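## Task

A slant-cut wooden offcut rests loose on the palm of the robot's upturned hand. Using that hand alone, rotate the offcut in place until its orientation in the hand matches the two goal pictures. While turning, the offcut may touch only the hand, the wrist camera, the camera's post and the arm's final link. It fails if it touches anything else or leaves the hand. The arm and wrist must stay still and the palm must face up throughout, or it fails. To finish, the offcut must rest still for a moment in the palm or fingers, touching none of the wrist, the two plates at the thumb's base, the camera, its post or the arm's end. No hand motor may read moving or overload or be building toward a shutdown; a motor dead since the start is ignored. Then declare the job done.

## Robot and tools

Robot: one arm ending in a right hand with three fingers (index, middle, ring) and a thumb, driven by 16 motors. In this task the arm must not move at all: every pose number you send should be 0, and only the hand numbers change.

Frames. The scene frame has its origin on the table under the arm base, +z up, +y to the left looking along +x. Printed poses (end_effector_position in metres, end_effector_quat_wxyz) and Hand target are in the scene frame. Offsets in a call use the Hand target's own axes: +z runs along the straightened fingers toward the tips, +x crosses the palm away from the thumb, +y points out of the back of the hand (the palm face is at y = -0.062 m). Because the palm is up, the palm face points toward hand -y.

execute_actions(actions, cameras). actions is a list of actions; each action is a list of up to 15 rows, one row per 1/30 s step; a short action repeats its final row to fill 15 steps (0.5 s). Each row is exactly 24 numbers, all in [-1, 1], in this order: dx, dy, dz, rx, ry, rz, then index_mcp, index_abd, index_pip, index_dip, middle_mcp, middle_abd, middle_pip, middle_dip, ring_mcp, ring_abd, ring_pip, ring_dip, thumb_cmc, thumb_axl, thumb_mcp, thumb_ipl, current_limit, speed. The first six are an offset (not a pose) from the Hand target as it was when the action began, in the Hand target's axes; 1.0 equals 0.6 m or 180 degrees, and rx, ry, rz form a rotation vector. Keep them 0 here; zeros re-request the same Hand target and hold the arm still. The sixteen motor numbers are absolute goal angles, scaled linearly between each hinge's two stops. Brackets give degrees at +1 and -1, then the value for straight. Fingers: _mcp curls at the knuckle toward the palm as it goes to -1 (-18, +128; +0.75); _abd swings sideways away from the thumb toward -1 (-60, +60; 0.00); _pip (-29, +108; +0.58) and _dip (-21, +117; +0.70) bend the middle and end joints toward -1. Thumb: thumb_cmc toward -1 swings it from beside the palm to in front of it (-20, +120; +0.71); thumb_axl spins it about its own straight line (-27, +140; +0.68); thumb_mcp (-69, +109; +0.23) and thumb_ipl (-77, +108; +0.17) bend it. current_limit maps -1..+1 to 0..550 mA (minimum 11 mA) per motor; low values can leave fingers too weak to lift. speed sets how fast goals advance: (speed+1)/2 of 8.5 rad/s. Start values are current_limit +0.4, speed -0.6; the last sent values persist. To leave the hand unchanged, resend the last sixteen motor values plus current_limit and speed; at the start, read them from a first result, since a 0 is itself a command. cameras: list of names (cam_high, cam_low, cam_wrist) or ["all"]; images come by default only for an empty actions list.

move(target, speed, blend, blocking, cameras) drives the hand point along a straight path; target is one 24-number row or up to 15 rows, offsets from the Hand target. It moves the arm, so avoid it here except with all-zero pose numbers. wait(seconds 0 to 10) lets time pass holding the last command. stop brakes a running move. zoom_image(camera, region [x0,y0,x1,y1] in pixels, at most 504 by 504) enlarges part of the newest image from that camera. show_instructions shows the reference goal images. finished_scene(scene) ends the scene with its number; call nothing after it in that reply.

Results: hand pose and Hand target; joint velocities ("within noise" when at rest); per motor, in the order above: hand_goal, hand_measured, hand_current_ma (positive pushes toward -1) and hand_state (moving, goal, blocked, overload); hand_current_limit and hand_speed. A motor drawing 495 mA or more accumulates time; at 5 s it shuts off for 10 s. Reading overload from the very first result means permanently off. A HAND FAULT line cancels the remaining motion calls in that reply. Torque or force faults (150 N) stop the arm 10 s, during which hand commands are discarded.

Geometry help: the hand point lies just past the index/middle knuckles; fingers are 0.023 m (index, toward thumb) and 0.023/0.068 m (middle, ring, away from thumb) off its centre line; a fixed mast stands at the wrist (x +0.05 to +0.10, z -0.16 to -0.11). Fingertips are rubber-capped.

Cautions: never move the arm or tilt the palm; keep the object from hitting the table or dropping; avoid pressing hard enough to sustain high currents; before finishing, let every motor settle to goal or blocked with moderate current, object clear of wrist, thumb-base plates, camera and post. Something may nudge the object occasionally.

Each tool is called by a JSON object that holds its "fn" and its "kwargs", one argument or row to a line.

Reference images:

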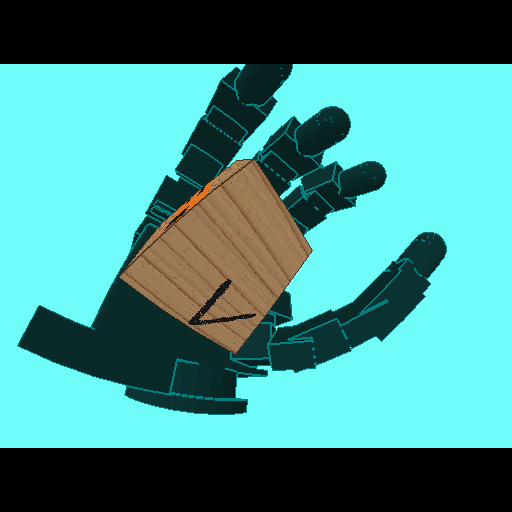

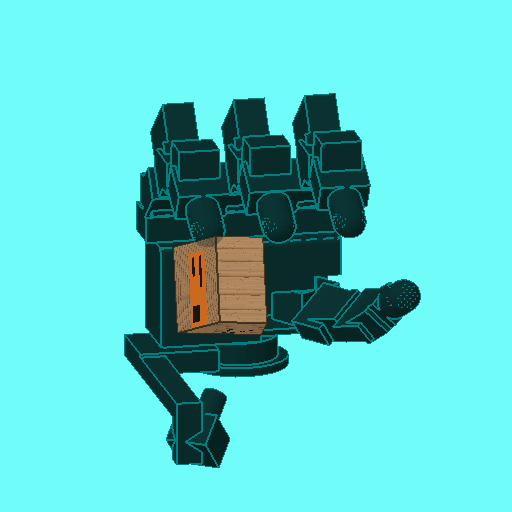

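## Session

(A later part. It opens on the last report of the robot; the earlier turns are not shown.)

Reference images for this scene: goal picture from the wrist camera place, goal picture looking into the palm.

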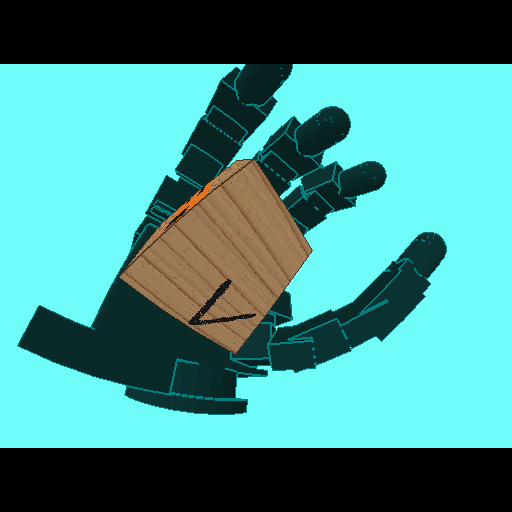

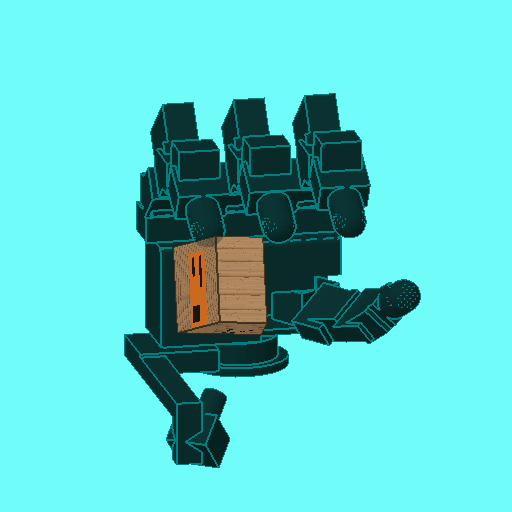

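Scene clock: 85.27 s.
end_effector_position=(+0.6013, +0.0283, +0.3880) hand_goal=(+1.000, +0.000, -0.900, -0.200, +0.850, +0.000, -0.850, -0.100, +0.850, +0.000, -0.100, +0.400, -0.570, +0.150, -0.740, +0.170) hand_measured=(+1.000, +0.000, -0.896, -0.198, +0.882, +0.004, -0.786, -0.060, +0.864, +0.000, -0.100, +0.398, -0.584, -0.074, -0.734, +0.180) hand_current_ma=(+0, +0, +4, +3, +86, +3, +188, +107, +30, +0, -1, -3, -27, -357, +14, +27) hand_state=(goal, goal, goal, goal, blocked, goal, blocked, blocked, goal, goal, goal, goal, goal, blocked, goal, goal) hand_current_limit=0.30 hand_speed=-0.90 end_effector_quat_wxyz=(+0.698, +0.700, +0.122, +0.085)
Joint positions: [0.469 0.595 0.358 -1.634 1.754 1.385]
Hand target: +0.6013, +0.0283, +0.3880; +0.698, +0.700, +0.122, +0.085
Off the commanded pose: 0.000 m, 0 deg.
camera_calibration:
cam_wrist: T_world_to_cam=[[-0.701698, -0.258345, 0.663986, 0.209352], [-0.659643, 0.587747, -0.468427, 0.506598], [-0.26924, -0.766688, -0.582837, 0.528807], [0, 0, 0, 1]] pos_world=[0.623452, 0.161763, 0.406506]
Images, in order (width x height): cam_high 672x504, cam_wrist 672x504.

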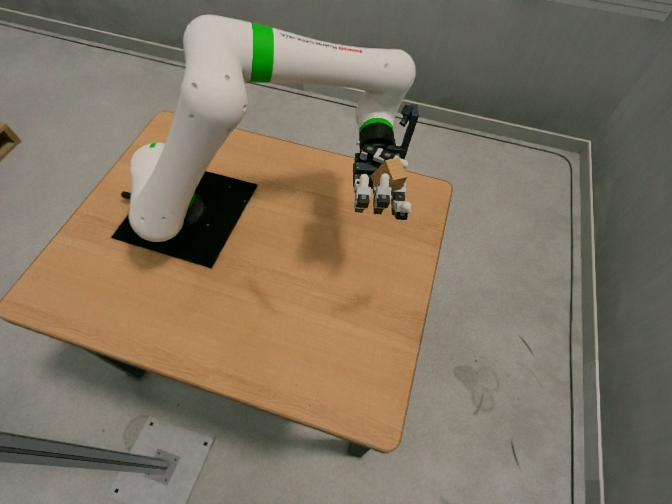

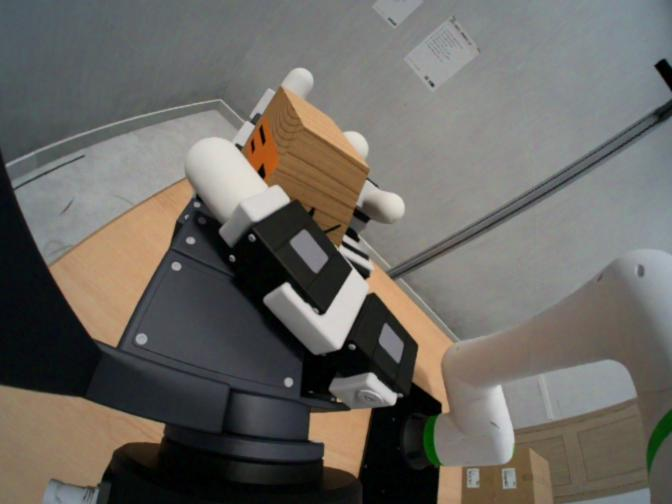

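{"fn": "execute_actions", "kwargs": {
  "actions": [
    [[0,0,0,0,0,0,1,0,-0.9,-0.2,0.87,0,-0.79,-0.07,0.85,0,-0.1,0.4,-0.571,-0.4,-0.74,0.5,0.2,-0.8]],
    [[0,0,0,0,0,0,1,0,-0.9,-0.2,0.87,0,-0.79,-0.07,0.85,0,-0.1,0.4,-0.4,-0.4,0.2,0.8,0.2,-0.6]],
    [[0,0,0,0,0,0,1,0,-0.9,-0.2,0.87,0,-0.79,-0.07,0.85,0,-0.1,0.4,0.0,0.6,0.2,0.8,0.2,-0.6]],
    [[0,0,0,0,0,0,1,0,-0.9,-0.2,0.87,0,-0.79,-0.07,0.85,0,-0.1,0.4,0.0,0.6,-0.2,0.8,0.2,-0.6]],
    [[0,0,0,0,0,0,1,0,-0.9,-0.2,0.87,0,-0.79,-0.07,0.85,0,-0.1,0.4,0.0,0.6,-0.74,0.8,0.2,-0.7]],
    [[0,0,0,0,0,0,1,0,-0.9,-0.2,0.87,0,-0.79,-0.07,0.85,0,-0.1,0.4,0.0,0.6,-0.74,0.8,0.2,-0.7]]
  ],
  "cameras": ["cam_wrist","cam_high"]
}}

{"fn": "zoom_image", "kwargs": {
  "camera": "cam_high",
  "region": [320, 90, 450, 220]
}}

{"fn": "execute_actions", "kwargs": {
  "actions": [
    [[0,0,0,0,0,0,1,0,-0.9,-0.2,0.87,0,-0.79,-0.07,0.85,0,-0.1,0.4,-0.3,0.6,-0.74,0.8,0.2,-0.8]],
    [[0,0,0,0,0,0,1,0,-0.9,-0.2,0.87,0,-0.79,-0.07,0.85,0,-0.1,0.4,-0.5,0.6,-0.74,0.8,0.2,-0.9]]
  ],
  "cameras": ["cam_wrist","cam_high"]
}}

{"fn": "zoom_image", "kwargs": {
  "camera": "cam_high",
  "region": [320, 90, 450, 220]
}}

Scene clock: 90.67 s.
end_effector_position=(+0.6013, +0.0283, +0.3880) hand_goal=(+1.000, +0.000, -0.900, -0.200, +0.870, +0.000, -0.790, -0.070, +0.850, +0.000, -0.100, +0.400, +0.000, +0.600, -0.740, +0.800) hand_measured=(+1.000, +0.000, -0.896, -0.198, +0.888, +0.004, -0.782, -0.066, +0.864, +0.000, -0.100, +0.398, -0.008, +0.600, -0.704, +0.800) hand_current_ma=(+0, +0, +4, +3, +40, +3, +12, +6, +30, +0, -1, -3, -11, +0, +126, -1) hand_state=(goal, goal, goal, goal, goal, goal, goal, goal, goal, goal, goal, goal, goal, goal, blocked, goal) hand_current_limit=0.20 hand_speed=-0.70 end_effector_quat_wxyz=(+0.698, +0.700, +0.122, +0.085)
Joint positions: [0.469 0.595 0.358 -1.634 1.754 1.385]
Hand target: +0.6013, +0.0283, +0.3880; +0.698, +0.700, +0.122, +0.085
Off the commanded pose: 0.000 m, 0 deg.
camera_calibration:
cam_wrist: T_world_to_cam=[[-0.701698, -0.258345, 0.663986, 0.209352], [-0.659643, 0.587747, -0.468427, 0.506598], [-0.26924, -0.766688, -0.582837, 0.528807], [0, 0, 0, 1]] pos_world=[0.623452, 0.161763, 0.406506]
Images, in order (width x height): cam_high 672x504, cam_wrist 672x504.

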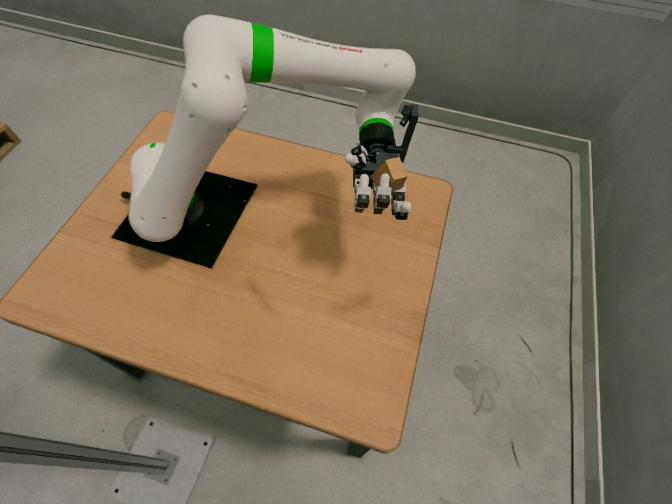

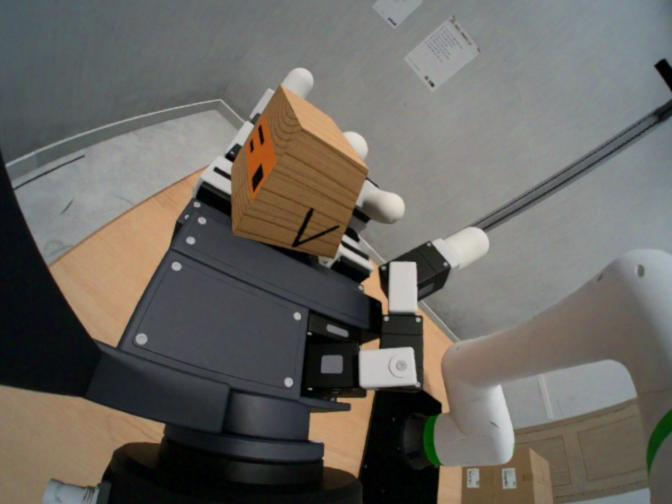

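Scaled by 3.877 from the camera's 672x504 image, which has a finer 960x720 frame.

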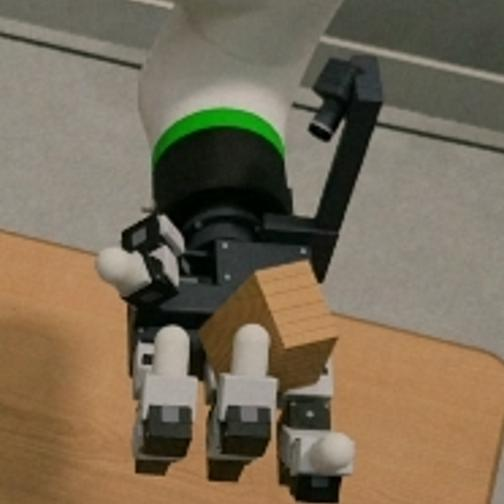

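Scene clock: 92.00 s.
end_effector_position=(+0.6013, +0.0283, +0.3880) hand_goal=(+1.000, +0.000, -0.900, -0.200, +0.870, +0.000, -0.790, -0.070, +0.850, +0.000, -0.100, +0.400, -0.500, +0.600, -0.740, +0.800) hand_measured=(+1.000, +0.000, -0.896, -0.198, +0.888, +0.004, -0.782, -0.066, +0.864, +0.000, -0.100, +0.398, -0.498, +0.600, -0.742, +0.800) hand_current_ma=(+0, +0, +4, +3, +40, +3, +12, +6, +30, +0, -1, -3, +3, +0, -3, -1) hand_state=(goal, goal, goal, goal, goal, goal, goal, goal, goal, goal, goal, goal, goal, goal, goal, goal) hand_current_limit=0.20 hand_speed=-0.90 end_effector_quat_wxyz=(+0.698, +0.700, +0.122, +0.085)
Joint positions: [0.469 0.595 0.358 -1.634 1.754 1.385]
Hand target: +0.6013, +0.0283, +0.3880; +0.698, +0.700, +0.122, +0.085
Off the commanded pose: 0.000 m, 0 deg.
camera_calibration:
cam_wrist: T_world_to_cam=[[-0.701698, -0.258345, 0.663986, 0.209352], [-0.659643, 0.587747, -0.468427, 0.506598], [-0.26924, -0.766688, -0.582837, 0.528807], [0, 0, 0, 1]] pos_world=[0.623452, 0.161763, 0.406506]
Images, in order (width x height): cam_high 672x504, cam_wrist 672x504.

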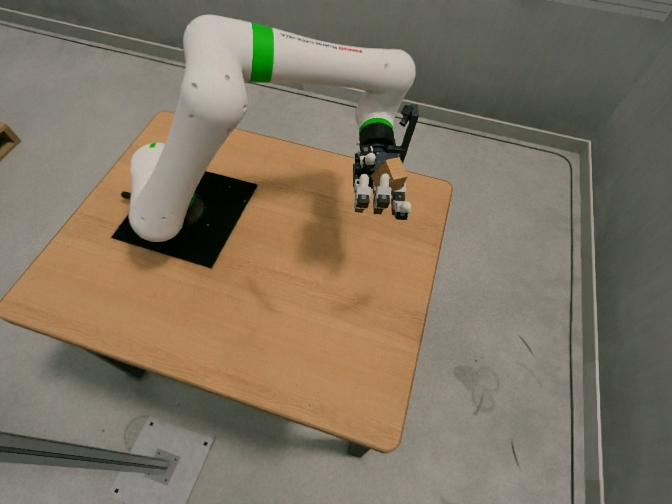

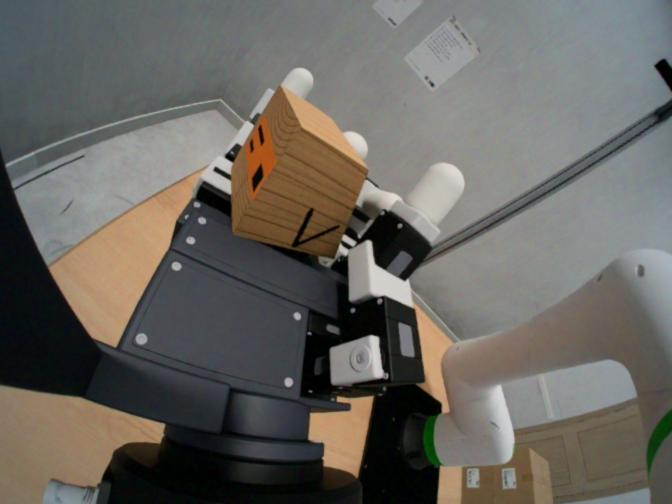

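Scaled by 3.877 from the camera's 672x504 image, which has a finer 960x720 frame.

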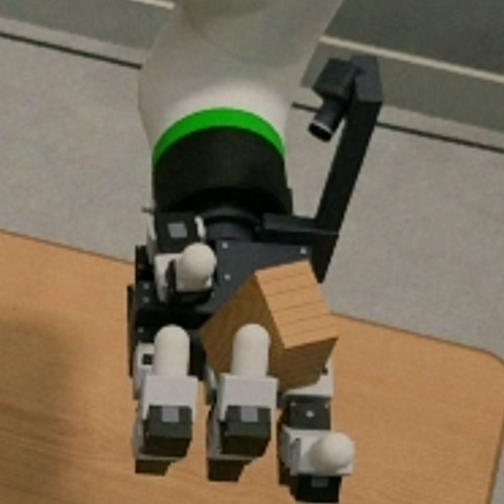

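{"fn": "execute_actions", "kwargs": {
  "actions": [
    [[0,0,0,0,0,0,1,0,-0.9,-0.2,0.87,0,-0.79,-0.07,0.85,0,-0.1,0.4,-0.5,0.4,-0.74,0.6,0.2,-0.9]],
    [[0,0,0,0,0,0,1,0,-0.9,-0.2,0.87,0,-0.79,-0.07,0.85,0,-0.1,0.4,-0.5,0.25,-0.74,0.6,0.2,-0.9]],
    [[0,0,0,0,0,0,1,0,-0.9,-0.2,0.87,0,-0.79,-0.07,0.85,0,-0.1,0.4,-0.5,0.25,-0.74,0.6,0.2,-0.9]]
  ],
  "cameras": ["cam_wrist","cam_high"]
}}

{"fn": "zoom_image", "kwargs": {
  "camera": "cam_high",
  "region": [320, 90, 450, 220]
}}

{"fn": "execute_actions", "kwargs": {
  "actions": [
    [[0,0,0,0,0,0,1,0,-0.9,-0.2,0.87,0,-0.79,-0.07,0.85,0,-0.1,0.4,-0.5,0.1,-0.74,0.6,0.2,-0.9]],
    [[0,0,0,0,0,0,1,0,-0.9,-0.2,0.87,0,-0.79,-0.07,0.85,0,-0.1,0.4,-0.5,0.1,-0.74,0.6,0.2,-0.9]]
  ],
  "cameras": ["cam_wrist","cam_high"]
}}

{"fn": "zoom_image", "kwargs": {
  "camera": "cam_high",
  "region": [320, 90, 450, 220]
}}

Scene clock: 94.67 s.
end_effector_position=(+0.6013, +0.0283, +0.3880) hand_goal=(+1.000, +0.000, -0.900, -0.200, +0.870, +0.000, -0.790, -0.070, +0.850, +0.000, -0.100, +0.400, -0.500, +0.250, -0.740, +0.600) hand_measured=(+1.000, +0.000, -0.896, -0.198, +0.886, +0.004, -0.786, -0.068, +0.864, +0.000, -0.100, +0.398, -0.500, +0.254, -0.742, +0.602) hand_current_ma=(+0, +0, +4, +3, +35, +3, +4, +3, +30, +0, -1, -3, +1, +6, -3, +2) hand_state=(goal, goal, goal, goal, goal, goal, goal, goal, goal, goal, goal, goal, goal, goal, goal, goal) hand_current_limit=0.20 hand_speed=-0.90 end_effector_quat_wxyz=(+0.698, +0.700, +0.122, +0.085)
Joint positions: [0.469 0.595 0.358 -1.634 1.754 1.385]
Hand target: +0.6013, +0.0283, +0.3880; +0.698, +0.700, +0.122, +0.085
Off the commanded pose: 0.000 m, 0 deg.
camera_calibration:
cam_wrist: T_world_to_cam=[[-0.701698, -0.258345, 0.663986, 0.209352], [-0.659643, 0.587747, -0.468427, 0.506598], [-0.26924, -0.766688, -0.582837, 0.528807], [0, 0, 0, 1]] pos_world=[0.623452, 0.161763, 0.406506]
Images, in order (width x height): cam_high 672x504, cam_wrist 672x504.

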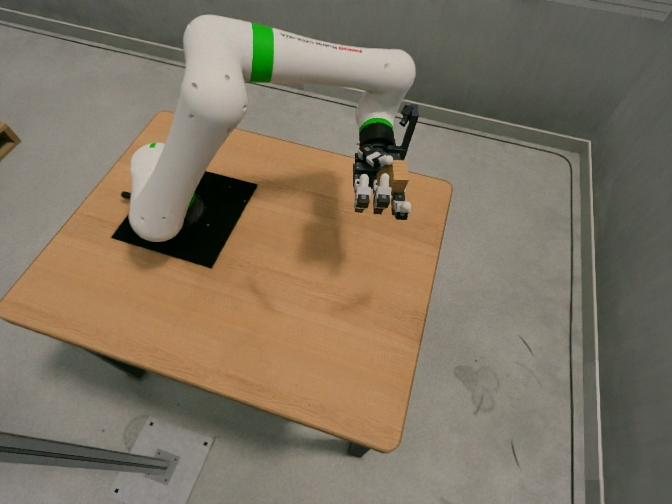

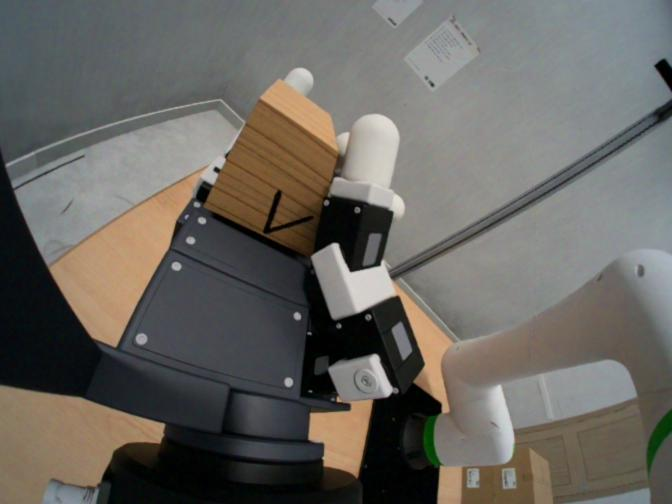

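Scaled by 3.877 from the camera's 672x504 image, which has a finer 960x720 frame.

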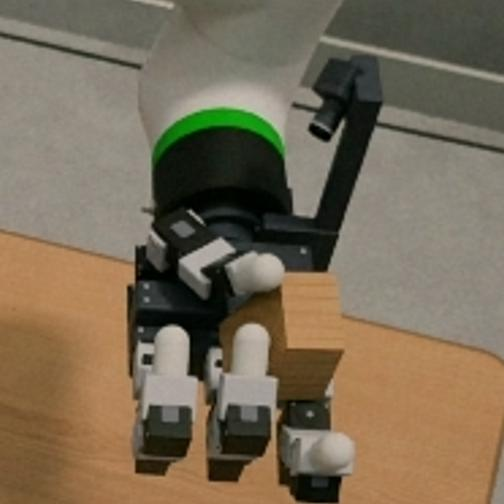

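Scene clock: 95.87 s.
end_effector_position=(+0.6013, +0.0283, +0.3880) hand_goal=(+1.000, +0.000, -0.900, -0.200, +0.870, +0.000, -0.790, -0.070, +0.850, +0.000, -0.100, +0.400, -0.500, +0.100, -0.740, +0.600) hand_measured=(+1.000, +0.000, -0.896, -0.198, +0.886, +0.004, -0.786, -0.068, +0.864, +0.000, -0.100, +0.398, -0.500, +0.104, -0.742, +0.602) hand_current_ma=(+0, +0, +4, +3, +35, +3, +4, +3, +30, +0, -1, -3, +0, +7, -3, +2) hand_state=(goal, goal, goal, goal, goal, goal, goal, goal, goal, goal, goal, goal, goal, goal, goal, goal) hand_current_limit=0.20 hand_speed=-0.90 end_effector_quat_wxyz=(+0.698, +0.700, +0.122, +0.085)
Joint positions: [0.469 0.595 0.358 -1.634 1.754 1.385]
Hand target: +0.6013, +0.0283, +0.3880; +0.698, +0.700, +0.122, +0.085
Off the commanded pose: 0.000 m, 0 deg.
camera_calibration:
cam_wrist: T_world_to_cam=[[-0.701698, -0.258345, 0.663986, 0.209352], [-0.659643, 0.587747, -0.468427, 0.506598], [-0.26924, -0.766688, -0.582837, 0.528807], [0, 0, 0, 1]] pos_world=[0.623452, 0.161763, 0.406506]
Images, in order (width x height): cam_high 672x504, cam_wrist 672x504.

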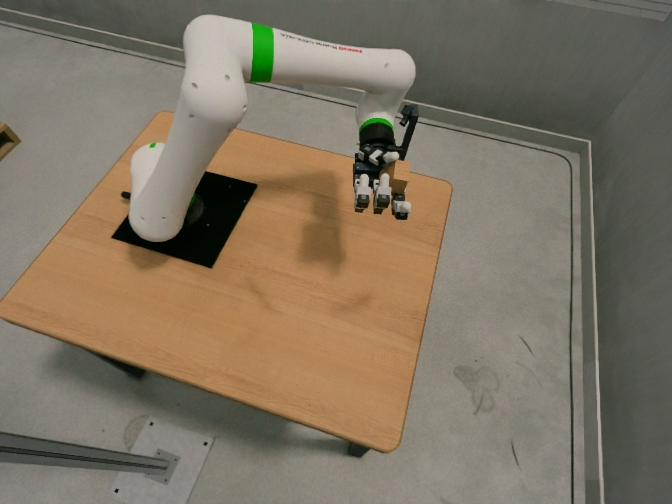

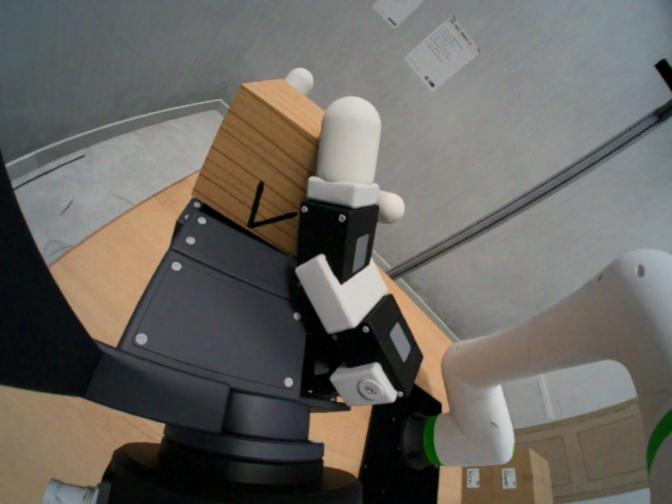

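Scaled by 3.877 from the camera's 672x504 image, which has a finer 960x720 frame.

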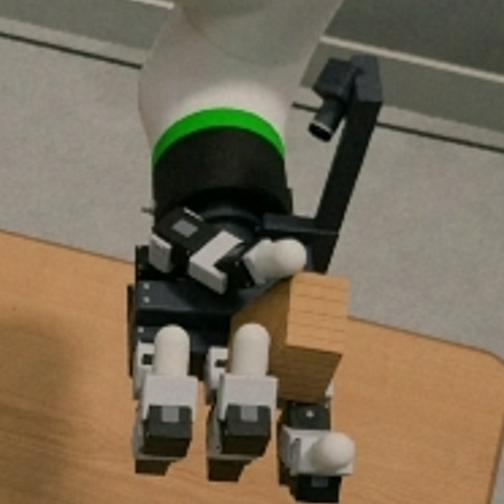

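{"fn": "execute_actions", "kwargs": {
  "actions": [
    [[0,0,0,0,0,0,1,0,-0.6,0.1,1,0,-0.4,0.2,1,0,-0.3,0.2,-0.5,-0.1,-0.74,0.6,0.2,-0.8]],
    [[0,0,0,0,0,0,1,0,-0.3,0.2,1,0,-0.3,0.2,1,0,-0.3,0.2,-0.571,-0.4,-0.74,0.4,0.2,-0.8]],
    [[0,0,0,0,0,0,1,0,-0.3,0.2,1,0,-0.3,0.2,1,0,-0.3,0.2,-0.571,-0.4,-0.74,0.17,0.2,-0.8]]
  ],
  "cameras": ["cam_wrist","cam_high"]
}}

{"fn": "zoom_image", "kwargs": {
  "camera": "cam_high",
  "region": [320, 90, 450, 220]
}}

{"fn": "execute_actions", "kwargs": {
  "actions": [
    [[0,0,0,0,0,0,1,0,-0.3,0.2,1,0,-0.3,0.2,1,0,-0.3,0.2,-0.571,-0.2,-0.74,0.17,0.2,-0.9]],
    [[0,0,0,0,0,0,1,0,-0.3,0.2,1,0,-0.3,0.2,1,0,-0.3,0.2,-0.571,-0.1,-0.74,0.17,0.2,-0.9]]
  ],
  "cameras": ["cam_wrist","cam_high"]
}}

{"fn": "zoom_image", "kwargs": {
  "camera": "cam_high",
  "region": [320, 90, 450, 220]
}}

Scene clock: 100.83 s.
end_effector_position=(+0.6013, +0.0283, +0.3880) hand_goal=(+1.000, +0.000, -0.300, +0.200, +1.000, +0.000, -0.300, +0.200, +1.000, +0.000, -0.300, +0.200, -0.570, -0.400, -0.740, +0.170) hand_measured=(+1.000, +0.000, -0.300, +0.198, +1.000, +0.004, -0.300, +0.198, +1.000, +0.000, -0.294, +0.202, -0.572, -0.398, -0.742, +0.172) hand_current_ma=(+0, +0, -1, -4, +0, +3, -1, -3, +0, +0, +10, +3, -3, +3, -4, +1) hand_state=(goal, goal, goal, goal, goal, goal, goal, goal, goal, goal, goal, goal, goal, goal, goal, goal) hand_current_limit=0.20 hand_speed=-0.80 end_effector_quat_wxyz=(+0.698, +0.700, +0.122, +0.085)
Joint positions: [0.469 0.595 0.358 -1.634 1.754 1.385]
Hand target: +0.6013, +0.0283, +0.3880; +0.698, +0.700, +0.122, +0.085
Off the commanded pose: 0.000 m, 0 deg.
camera_calibration:
cam_wrist: T_world_to_cam=[[-0.701698, -0.258345, 0.663986, 0.209352], [-0.659643, 0.587747, -0.468427, 0.506598], [-0.26924, -0.766688, -0.582837, 0.528807], [0, 0, 0, 1]] pos_world=[0.623452, 0.161763, 0.406506]
Images, in order (width x height): cam_high 672x504, cam_wrist 672x504.

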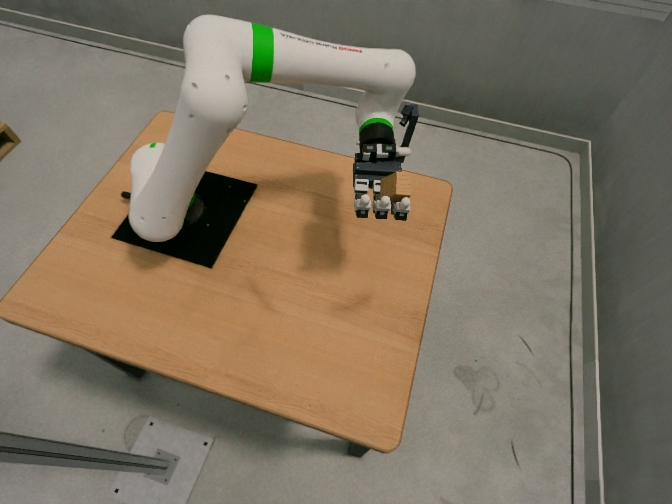

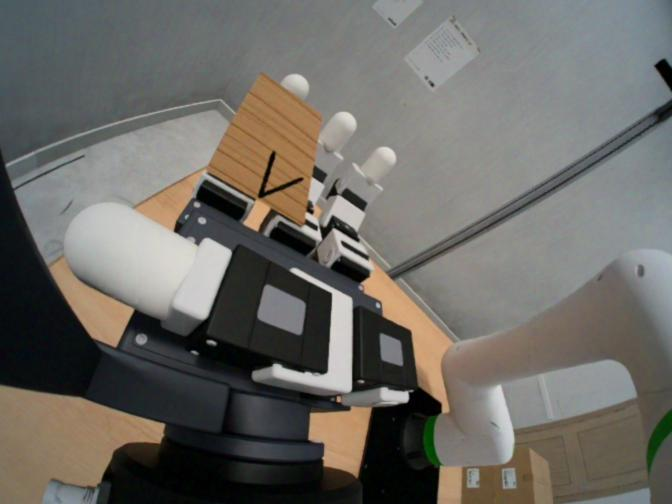

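Scaled by 3.877 from the camera's 672x504 image, which has a finer 960x720 frame.

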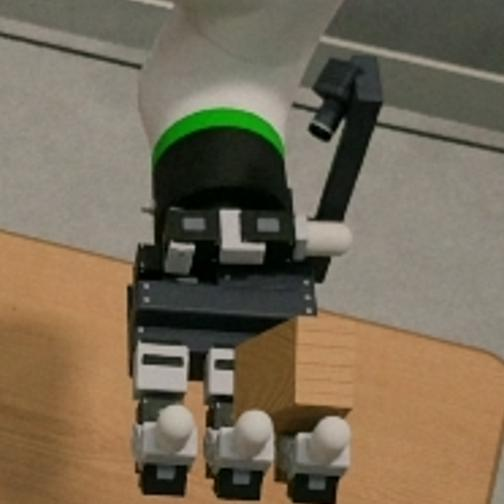

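Scene clock: 102.10 s.
end_effector_position=(+0.6013, +0.0283, +0.3880) hand_goal=(+1.000, +0.000, -0.300, +0.200, +1.000, +0.000, -0.300, +0.200, +1.000, +0.000, -0.300, +0.200, -0.570, -0.100, -0.740, +0.170) hand_measured=(+1.000, +0.000, -0.300, +0.198, +1.000, +0.004, -0.300, +0.198, +1.000, +0.000, -0.294, +0.202, -0.572, -0.102, -0.742, +0.172) hand_current_ma=(+0, +0, -1, -4, +0, +3, -1, -3, +0, +0, +10, +3, -3, -4, -4, +1) hand_state=(goal, goal, goal, goal, goal, goal, goal, goal, goal, goal, goal, goal, goal, goal, goal, goal) hand_current_limit=0.20 hand_speed=-0.90 end_effector_quat_wxyz=(+0.698, +0.700, +0.122, +0.085)
Joint positions: [0.469 0.595 0.358 -1.634 1.754 1.385]
Hand target: +0.6013, +0.0283, +0.3880; +0.698, +0.700, +0.122, +0.085
Off the commanded pose: 0.000 m, 0 deg.
camera_calibration:
cam_wrist: T_world_to_cam=[[-0.701698, -0.258345, 0.663986, 0.209352], [-0.659643, 0.587747, -0.468427, 0.506598], [-0.26924, -0.766688, -0.582837, 0.528807], [0, 0, 0, 1]] pos_world=[0.623452, 0.161763, 0.406506]
Images, in order (width x height): cam_high 672x504, cam_wrist 672x504.

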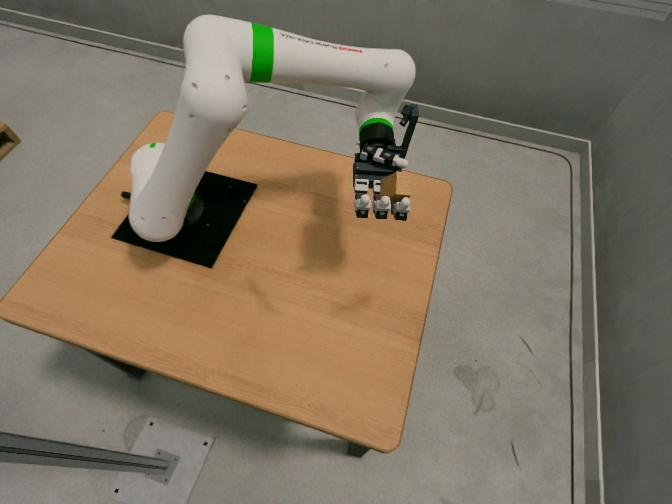

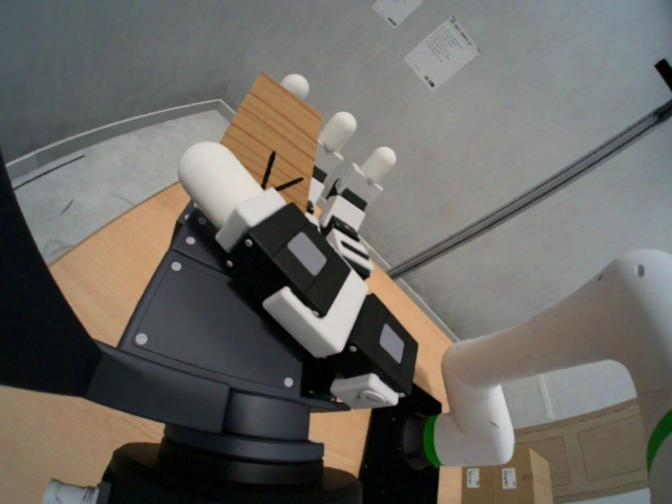

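Scaled by 3.877 from the camera's 672x504 image, which has a finer 960x720 frame.

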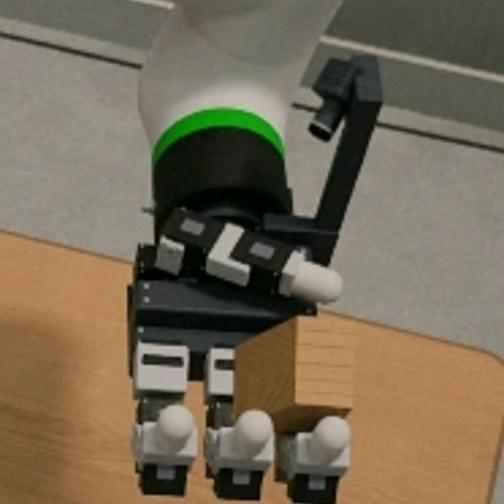

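{"fn": "execute_actions", "kwargs": {
  "actions": [
    [[0,0,0,0,0,0,1,0,-0.3,0.2,1,0,-0.3,0.2,0.9,0,-0.3,0.2,-0.571,-0.1,-0.74,0.17,0.2,-0.95]],
    [[0,0,0,0,0,0,1,0,-0.3,0.2,1,0,-0.3,0.2,0.85,0,-0.3,0.2,-0.571,-0.1,-0.74,0.17,0.2,-0.95]]
  ],
  "cameras": ["cam_wrist","cam_high"]
}}

{"fn": "zoom_image", "kwargs": {
  "camera": "cam_high",
  "region": [320, 90, 450, 220]
}}

{"fn": "execute_actions", "kwargs": {
  "actions": [
    [[0,0,0,0,0,0,1,0,-0.3,0.2,1,0,-0.3,0.2,0.8,0,-0.3,0.2,-0.571,-0.1,-0.74,0.17,0.2,-0.95]],
    [[0,0,0,0,0,0,1,0,-0.3,0.2,1,0,-0.3,0.2,0.75,0,-0.3,0.2,-0.571,-0.1,-0.74,0.17,0.2,-0.95]]
  ],
  "cameras": ["cam_wrist","cam_high"]
}}

{"fn": "zoom_image", "kwargs": {
  "camera": "cam_high",
  "region": [320, 90, 450, 220]
}}

Scene clock: 106.90 s.
end_effector_position=(+0.6013, +0.0283, +0.3880) hand_goal=(+1.000, +0.000, -0.300, +0.200, +1.000, +0.000, -0.300, +0.200, +0.850, +0.000, -0.300, +0.200, -0.570, -0.100, -0.740, +0.170) hand_measured=(+1.000, +0.000, -0.300, +0.198, +1.000, +0.004, -0.300, +0.198, +0.880, +0.000, -0.294, +0.202, -0.572, -0.102, -0.742, +0.172) hand_current_ma=(+0, +0, -1, -4, +0, +3, -1, -3, +77, +0, +10, +3, -3, -4, -4, +1) hand_state=(goal, goal, goal, goal, goal, goal, goal, goal, blocked, goal, goal, goal, goal, goal, goal, goal) hand_current_limit=0.20 hand_speed=-0.95 end_effector_quat_wxyz=(+0.698, +0.700, +0.122, +0.085)
Joint positions: [0.469 0.595 0.358 -1.634 1.754 1.385]
Hand target: +0.6013, +0.0283, +0.3880; +0.698, +0.700, +0.122, +0.085
Off the commanded pose: 0.000 m, 0 deg.
camera_calibration:
cam_wrist: T_world_to_cam=[[-0.701698, -0.258345, 0.663986, 0.209352], [-0.659643, 0.587747, -0.468427, 0.506598], [-0.26924, -0.766688, -0.582837, 0.528807], [0, 0, 0, 1]] pos_world=[0.623452, 0.161763, 0.406506]
Images, in order (width x height): cam_high 672x504, cam_wrist 672x504.

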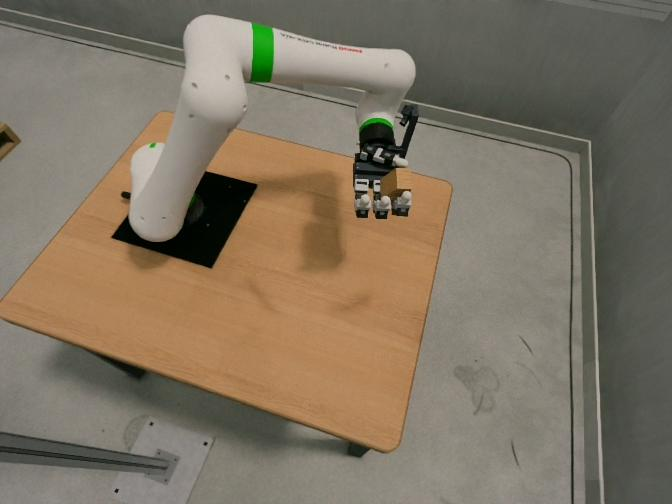

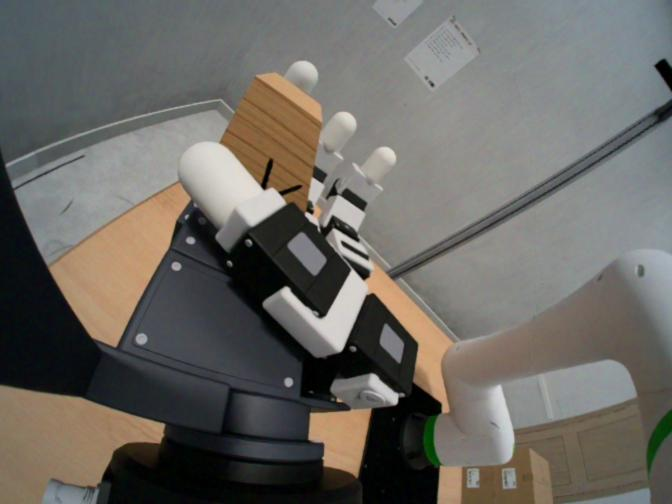

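Scaled by 3.877 from the camera's 672x504 image, which has a finer 960x720 frame.

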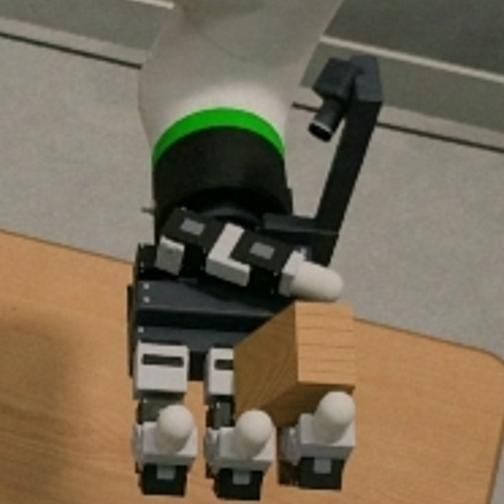

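Scene clock: 108.10 s.
end_effector_position=(+0.6013, +0.0283, +0.3880) hand_goal=(+1.000, +0.000, -0.300, +0.200, +1.000, +0.000, -0.300, +0.200, +0.750, +0.000, -0.300, +0.200, -0.570, -0.100, -0.740, +0.170) hand_measured=(+1.000, +0.000, -0.300, +0.198, +1.000, +0.004, -0.300, +0.198, +0.780, +0.000, -0.294, +0.202, -0.572, -0.102, -0.742, +0.172) hand_current_ma=(+0, +0, -1, -4, +0, +3, -1, -3, +74, +0, +9, +3, -3, -4, -4, +1) hand_state=(goal, goal, goal, goal, goal, goal, goal, goal, blocked, goal, goal, goal, goal, goal, goal, goal) hand_current_limit=0.20 hand_speed=-0.95 end_effector_quat_wxyz=(+0.698, +0.700, +0.122, +0.085)
Joint positions: [0.469 0.595 0.358 -1.634 1.754 1.385]
Hand target: +0.6013, +0.0283, +0.3880; +0.698, +0.700, +0.122, +0.085
Off the commanded pose: 0.000 m, 0 deg.
camera_calibration:
cam_wrist: T_world_to_cam=[[-0.701698, -0.258345, 0.663986, 0.209352], [-0.659643, 0.587747, -0.468427, 0.506598], [-0.26924, -0.766688, -0.582837, 0.528807], [0, 0, 0, 1]] pos_world=[0.623452, 0.161763, 0.406506]
Images, in order (width x height): cam_high 672x504, cam_wrist 672x504.

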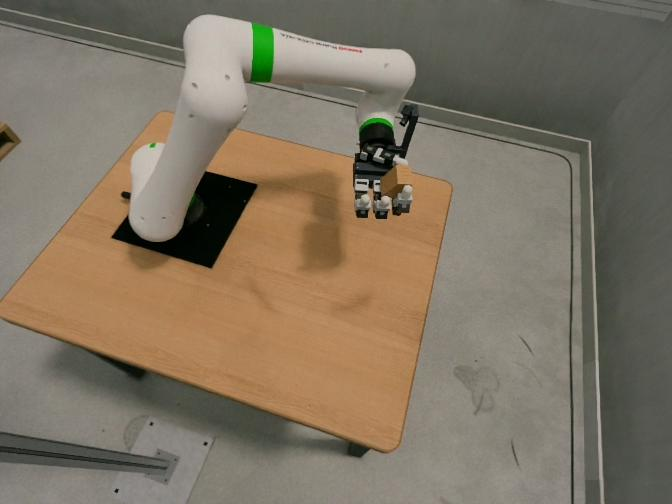

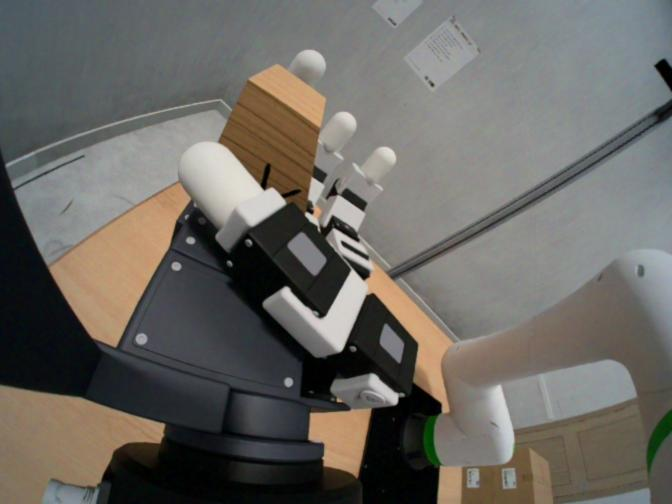

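Scaled by 3.877 from the camera's 672x504 image, which has a finer 960x720 frame.

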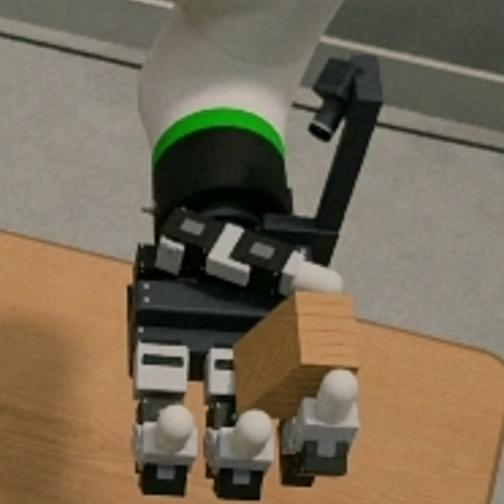

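{"fn": "execute_actions", "kwargs": {
  "actions": [
    [[0,0,0,0,0,0,1,0,-0.3,0.2,1,0,-0.3,0.2,0.82,0,-0.2,0.2,-0.63,-0.1,-0.74,0.17,0.2,-0.95]],
    [[0,0,0,0,0,0,1,0,-0.3,0.2,1,0,-0.3,0.2,0.82,0,-0.2,0.2,-0.63,0.0,-0.74,0.17,0.2,-0.95]],
    [[0,0,0,0,0,0,1,0,-0.3,0.2,1,0,-0.3,0.2,0.82,0,-0.2,0.2,-0.63,0.05,-0.74,0.17,0.2,-0.95]]
  ],
  "cameras": ["cam_wrist","cam_high"]
}}

{"fn": "zoom_image", "kwargs": {
  "camera": "cam_high",
  "region": [320, 90, 450, 220]
}}

{"fn": "execute_actions", "kwargs": {
  "actions": [
    [[0,0,0,0,0,0,1,0,-0.3,0.2,1,0,-0.3,0.2,0.82,0,-0.2,0.2,-0.63,0.1,-0.74,0.17,0.2,-0.95]],
    [[0,0,0,0,0,0,1,0,-0.3,0.2,1,0,-0.3,0.2,0.82,0,-0.2,0.2,-0.63,0.13,-0.74,0.17,0.2,-0.95]]
  ],
  "cameras": ["cam_wrist","cam_high"]
}}

{"fn": "zoom_image", "kwargs": {
  "camera": "cam_high",
  "region": [320, 90, 450, 220]
}}

Scene clock: 113.60 s.
end_effector_position=(+0.6013, +0.0283, +0.3880) hand_goal=(+1.000, +0.000, -0.300, +0.200, +1.000, +0.000, -0.300, +0.200, +0.820, +0.000, -0.200, +0.200, -0.630, +0.050, -0.740, +0.170) hand_measured=(+1.000, +0.000, -0.300, +0.198, +1.000, +0.004, -0.300, +0.198, +0.830, +0.000, -0.202, +0.202, -0.632, +0.046, -0.742, +0.172) hand_current_ma=(+0, +0, -1, -4, +0, +3, -1, -3, +19, +0, -1, +3, -3, -5, -4, +1) hand_state=(goal, goal, goal, goal, goal, goal, goal, goal, goal, goal, goal, goal, goal, goal, goal, goal) hand_current_limit=0.20 hand_speed=-0.95 end_effector_quat_wxyz=(+0.698, +0.700, +0.122, +0.085)
Joint positions: [0.469 0.595 0.358 -1.634 1.754 1.385]
Hand target: +0.6013, +0.0283, +0.3880; +0.698, +0.700, +0.122, +0.085
Off the commanded pose: 0.000 m, 0 deg.
camera_calibration:
cam_wrist: T_world_to_cam=[[-0.701698, -0.258345, 0.663986, 0.209352], [-0.659643, 0.587747, -0.468427, 0.506598], [-0.26924, -0.766688, -0.582837, 0.528807], [0, 0, 0, 1]] pos_world=[0.623452, 0.161763, 0.406506]
Images, in order (width x height): cam_high 672x504, cam_wrist 672x504.

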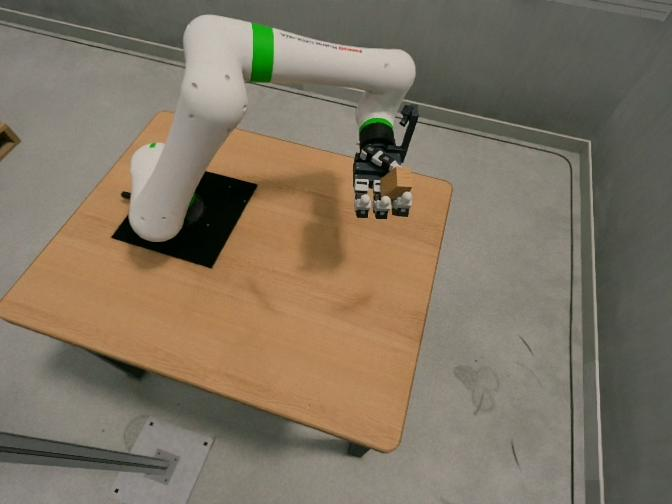

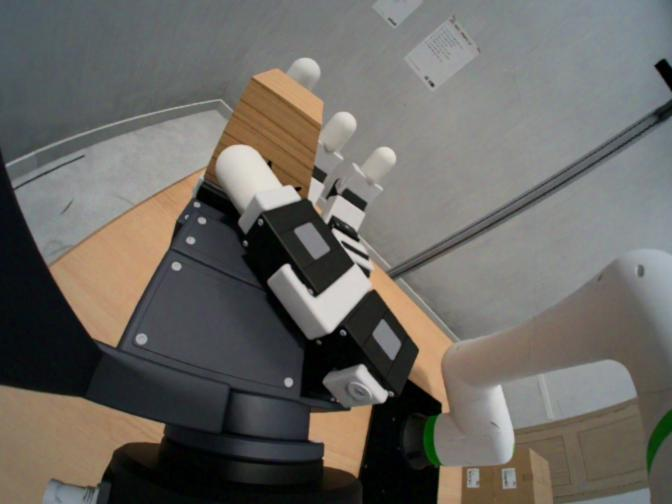

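Scaled by 3.877 from the camera's 672x504 image, which has a finer 960x720 frame.

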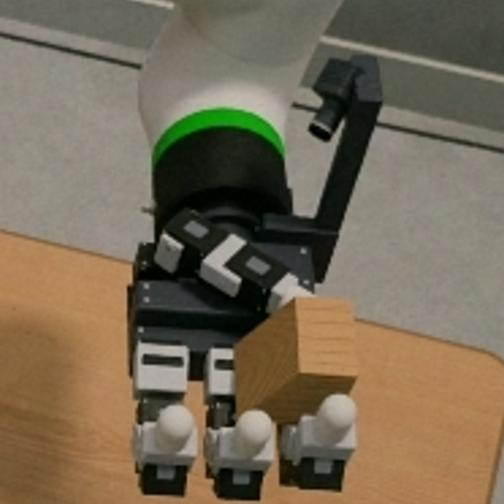

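Scene clock: 114.80 s.
end_effector_position=(+0.6013, +0.0283, +0.3880) hand_goal=(+1.000, +0.000, -0.300, +0.200, +1.000, +0.000, -0.300, +0.200, +0.820, +0.000, -0.200, +0.200, -0.630, +0.130, -0.740, +0.170) hand_measured=(+1.000, +0.000, -0.300, +0.198, +1.000, +0.004, -0.300, +0.198, +0.840, +0.000, -0.198, +0.202, -0.630, +0.086, -0.736, +0.172) hand_current_ma=(+0, +0, -1, -4, +0, +3, -1, -3, +47, -1, +1, +3, +0, -152, +8, +4) hand_state=(goal, goal, goal, goal, goal, goal, goal, goal, blocked, goal, goal, goal, goal, blocked, goal, goal) hand_current_limit=0.20 hand_speed=-0.95 end_effector_quat_wxyz=(+0.698, +0.700, +0.122, +0.085)
Joint positions: [0.469 0.595 0.358 -1.634 1.754 1.385]
Hand target: +0.6013, +0.0283, +0.3880; +0.698, +0.700, +0.122, +0.085
Off the commanded pose: 0.000 m, 0 deg.
camera_calibration:
cam_wrist: T_world_to_cam=[[-0.701698, -0.258345, 0.663986, 0.209352], [-0.659643, 0.587747, -0.468427, 0.506598], [-0.26924, -0.766688, -0.582837, 0.528807], [0, 0, 0, 1]] pos_world=[0.623452, 0.161763, 0.406506]
Images, in order (width x height): cam_high 672x504, cam_wrist 672x504.

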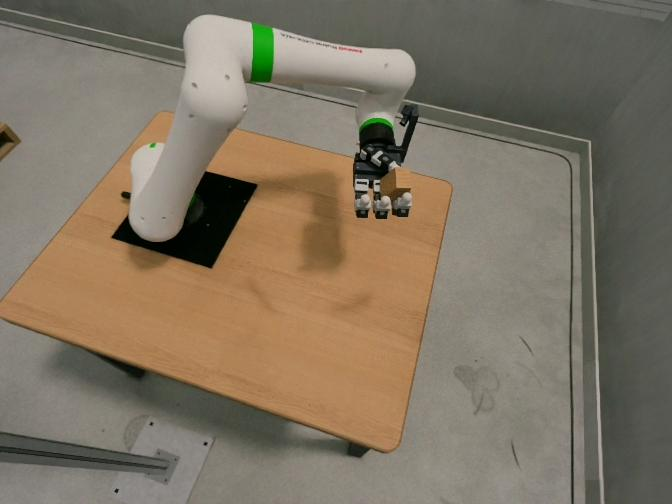

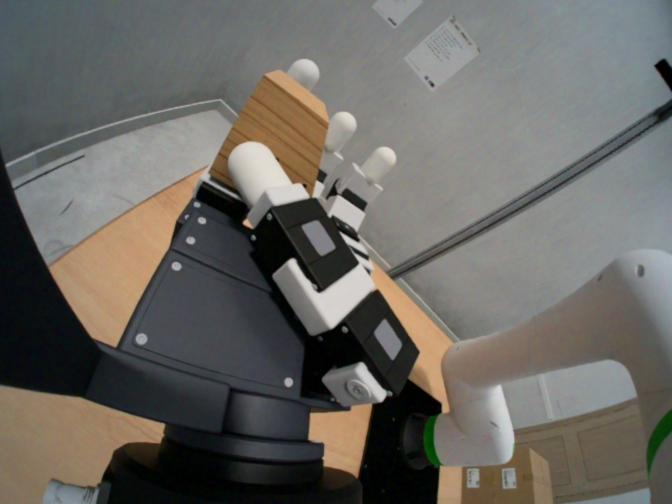

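Scaled by 3.877 from the camera's 672x504 image, which has a finer 960x720 frame.

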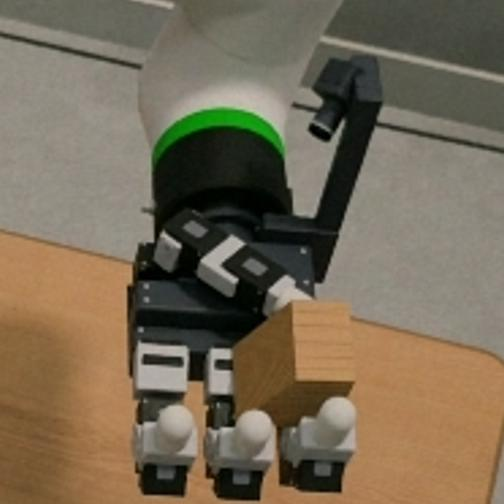

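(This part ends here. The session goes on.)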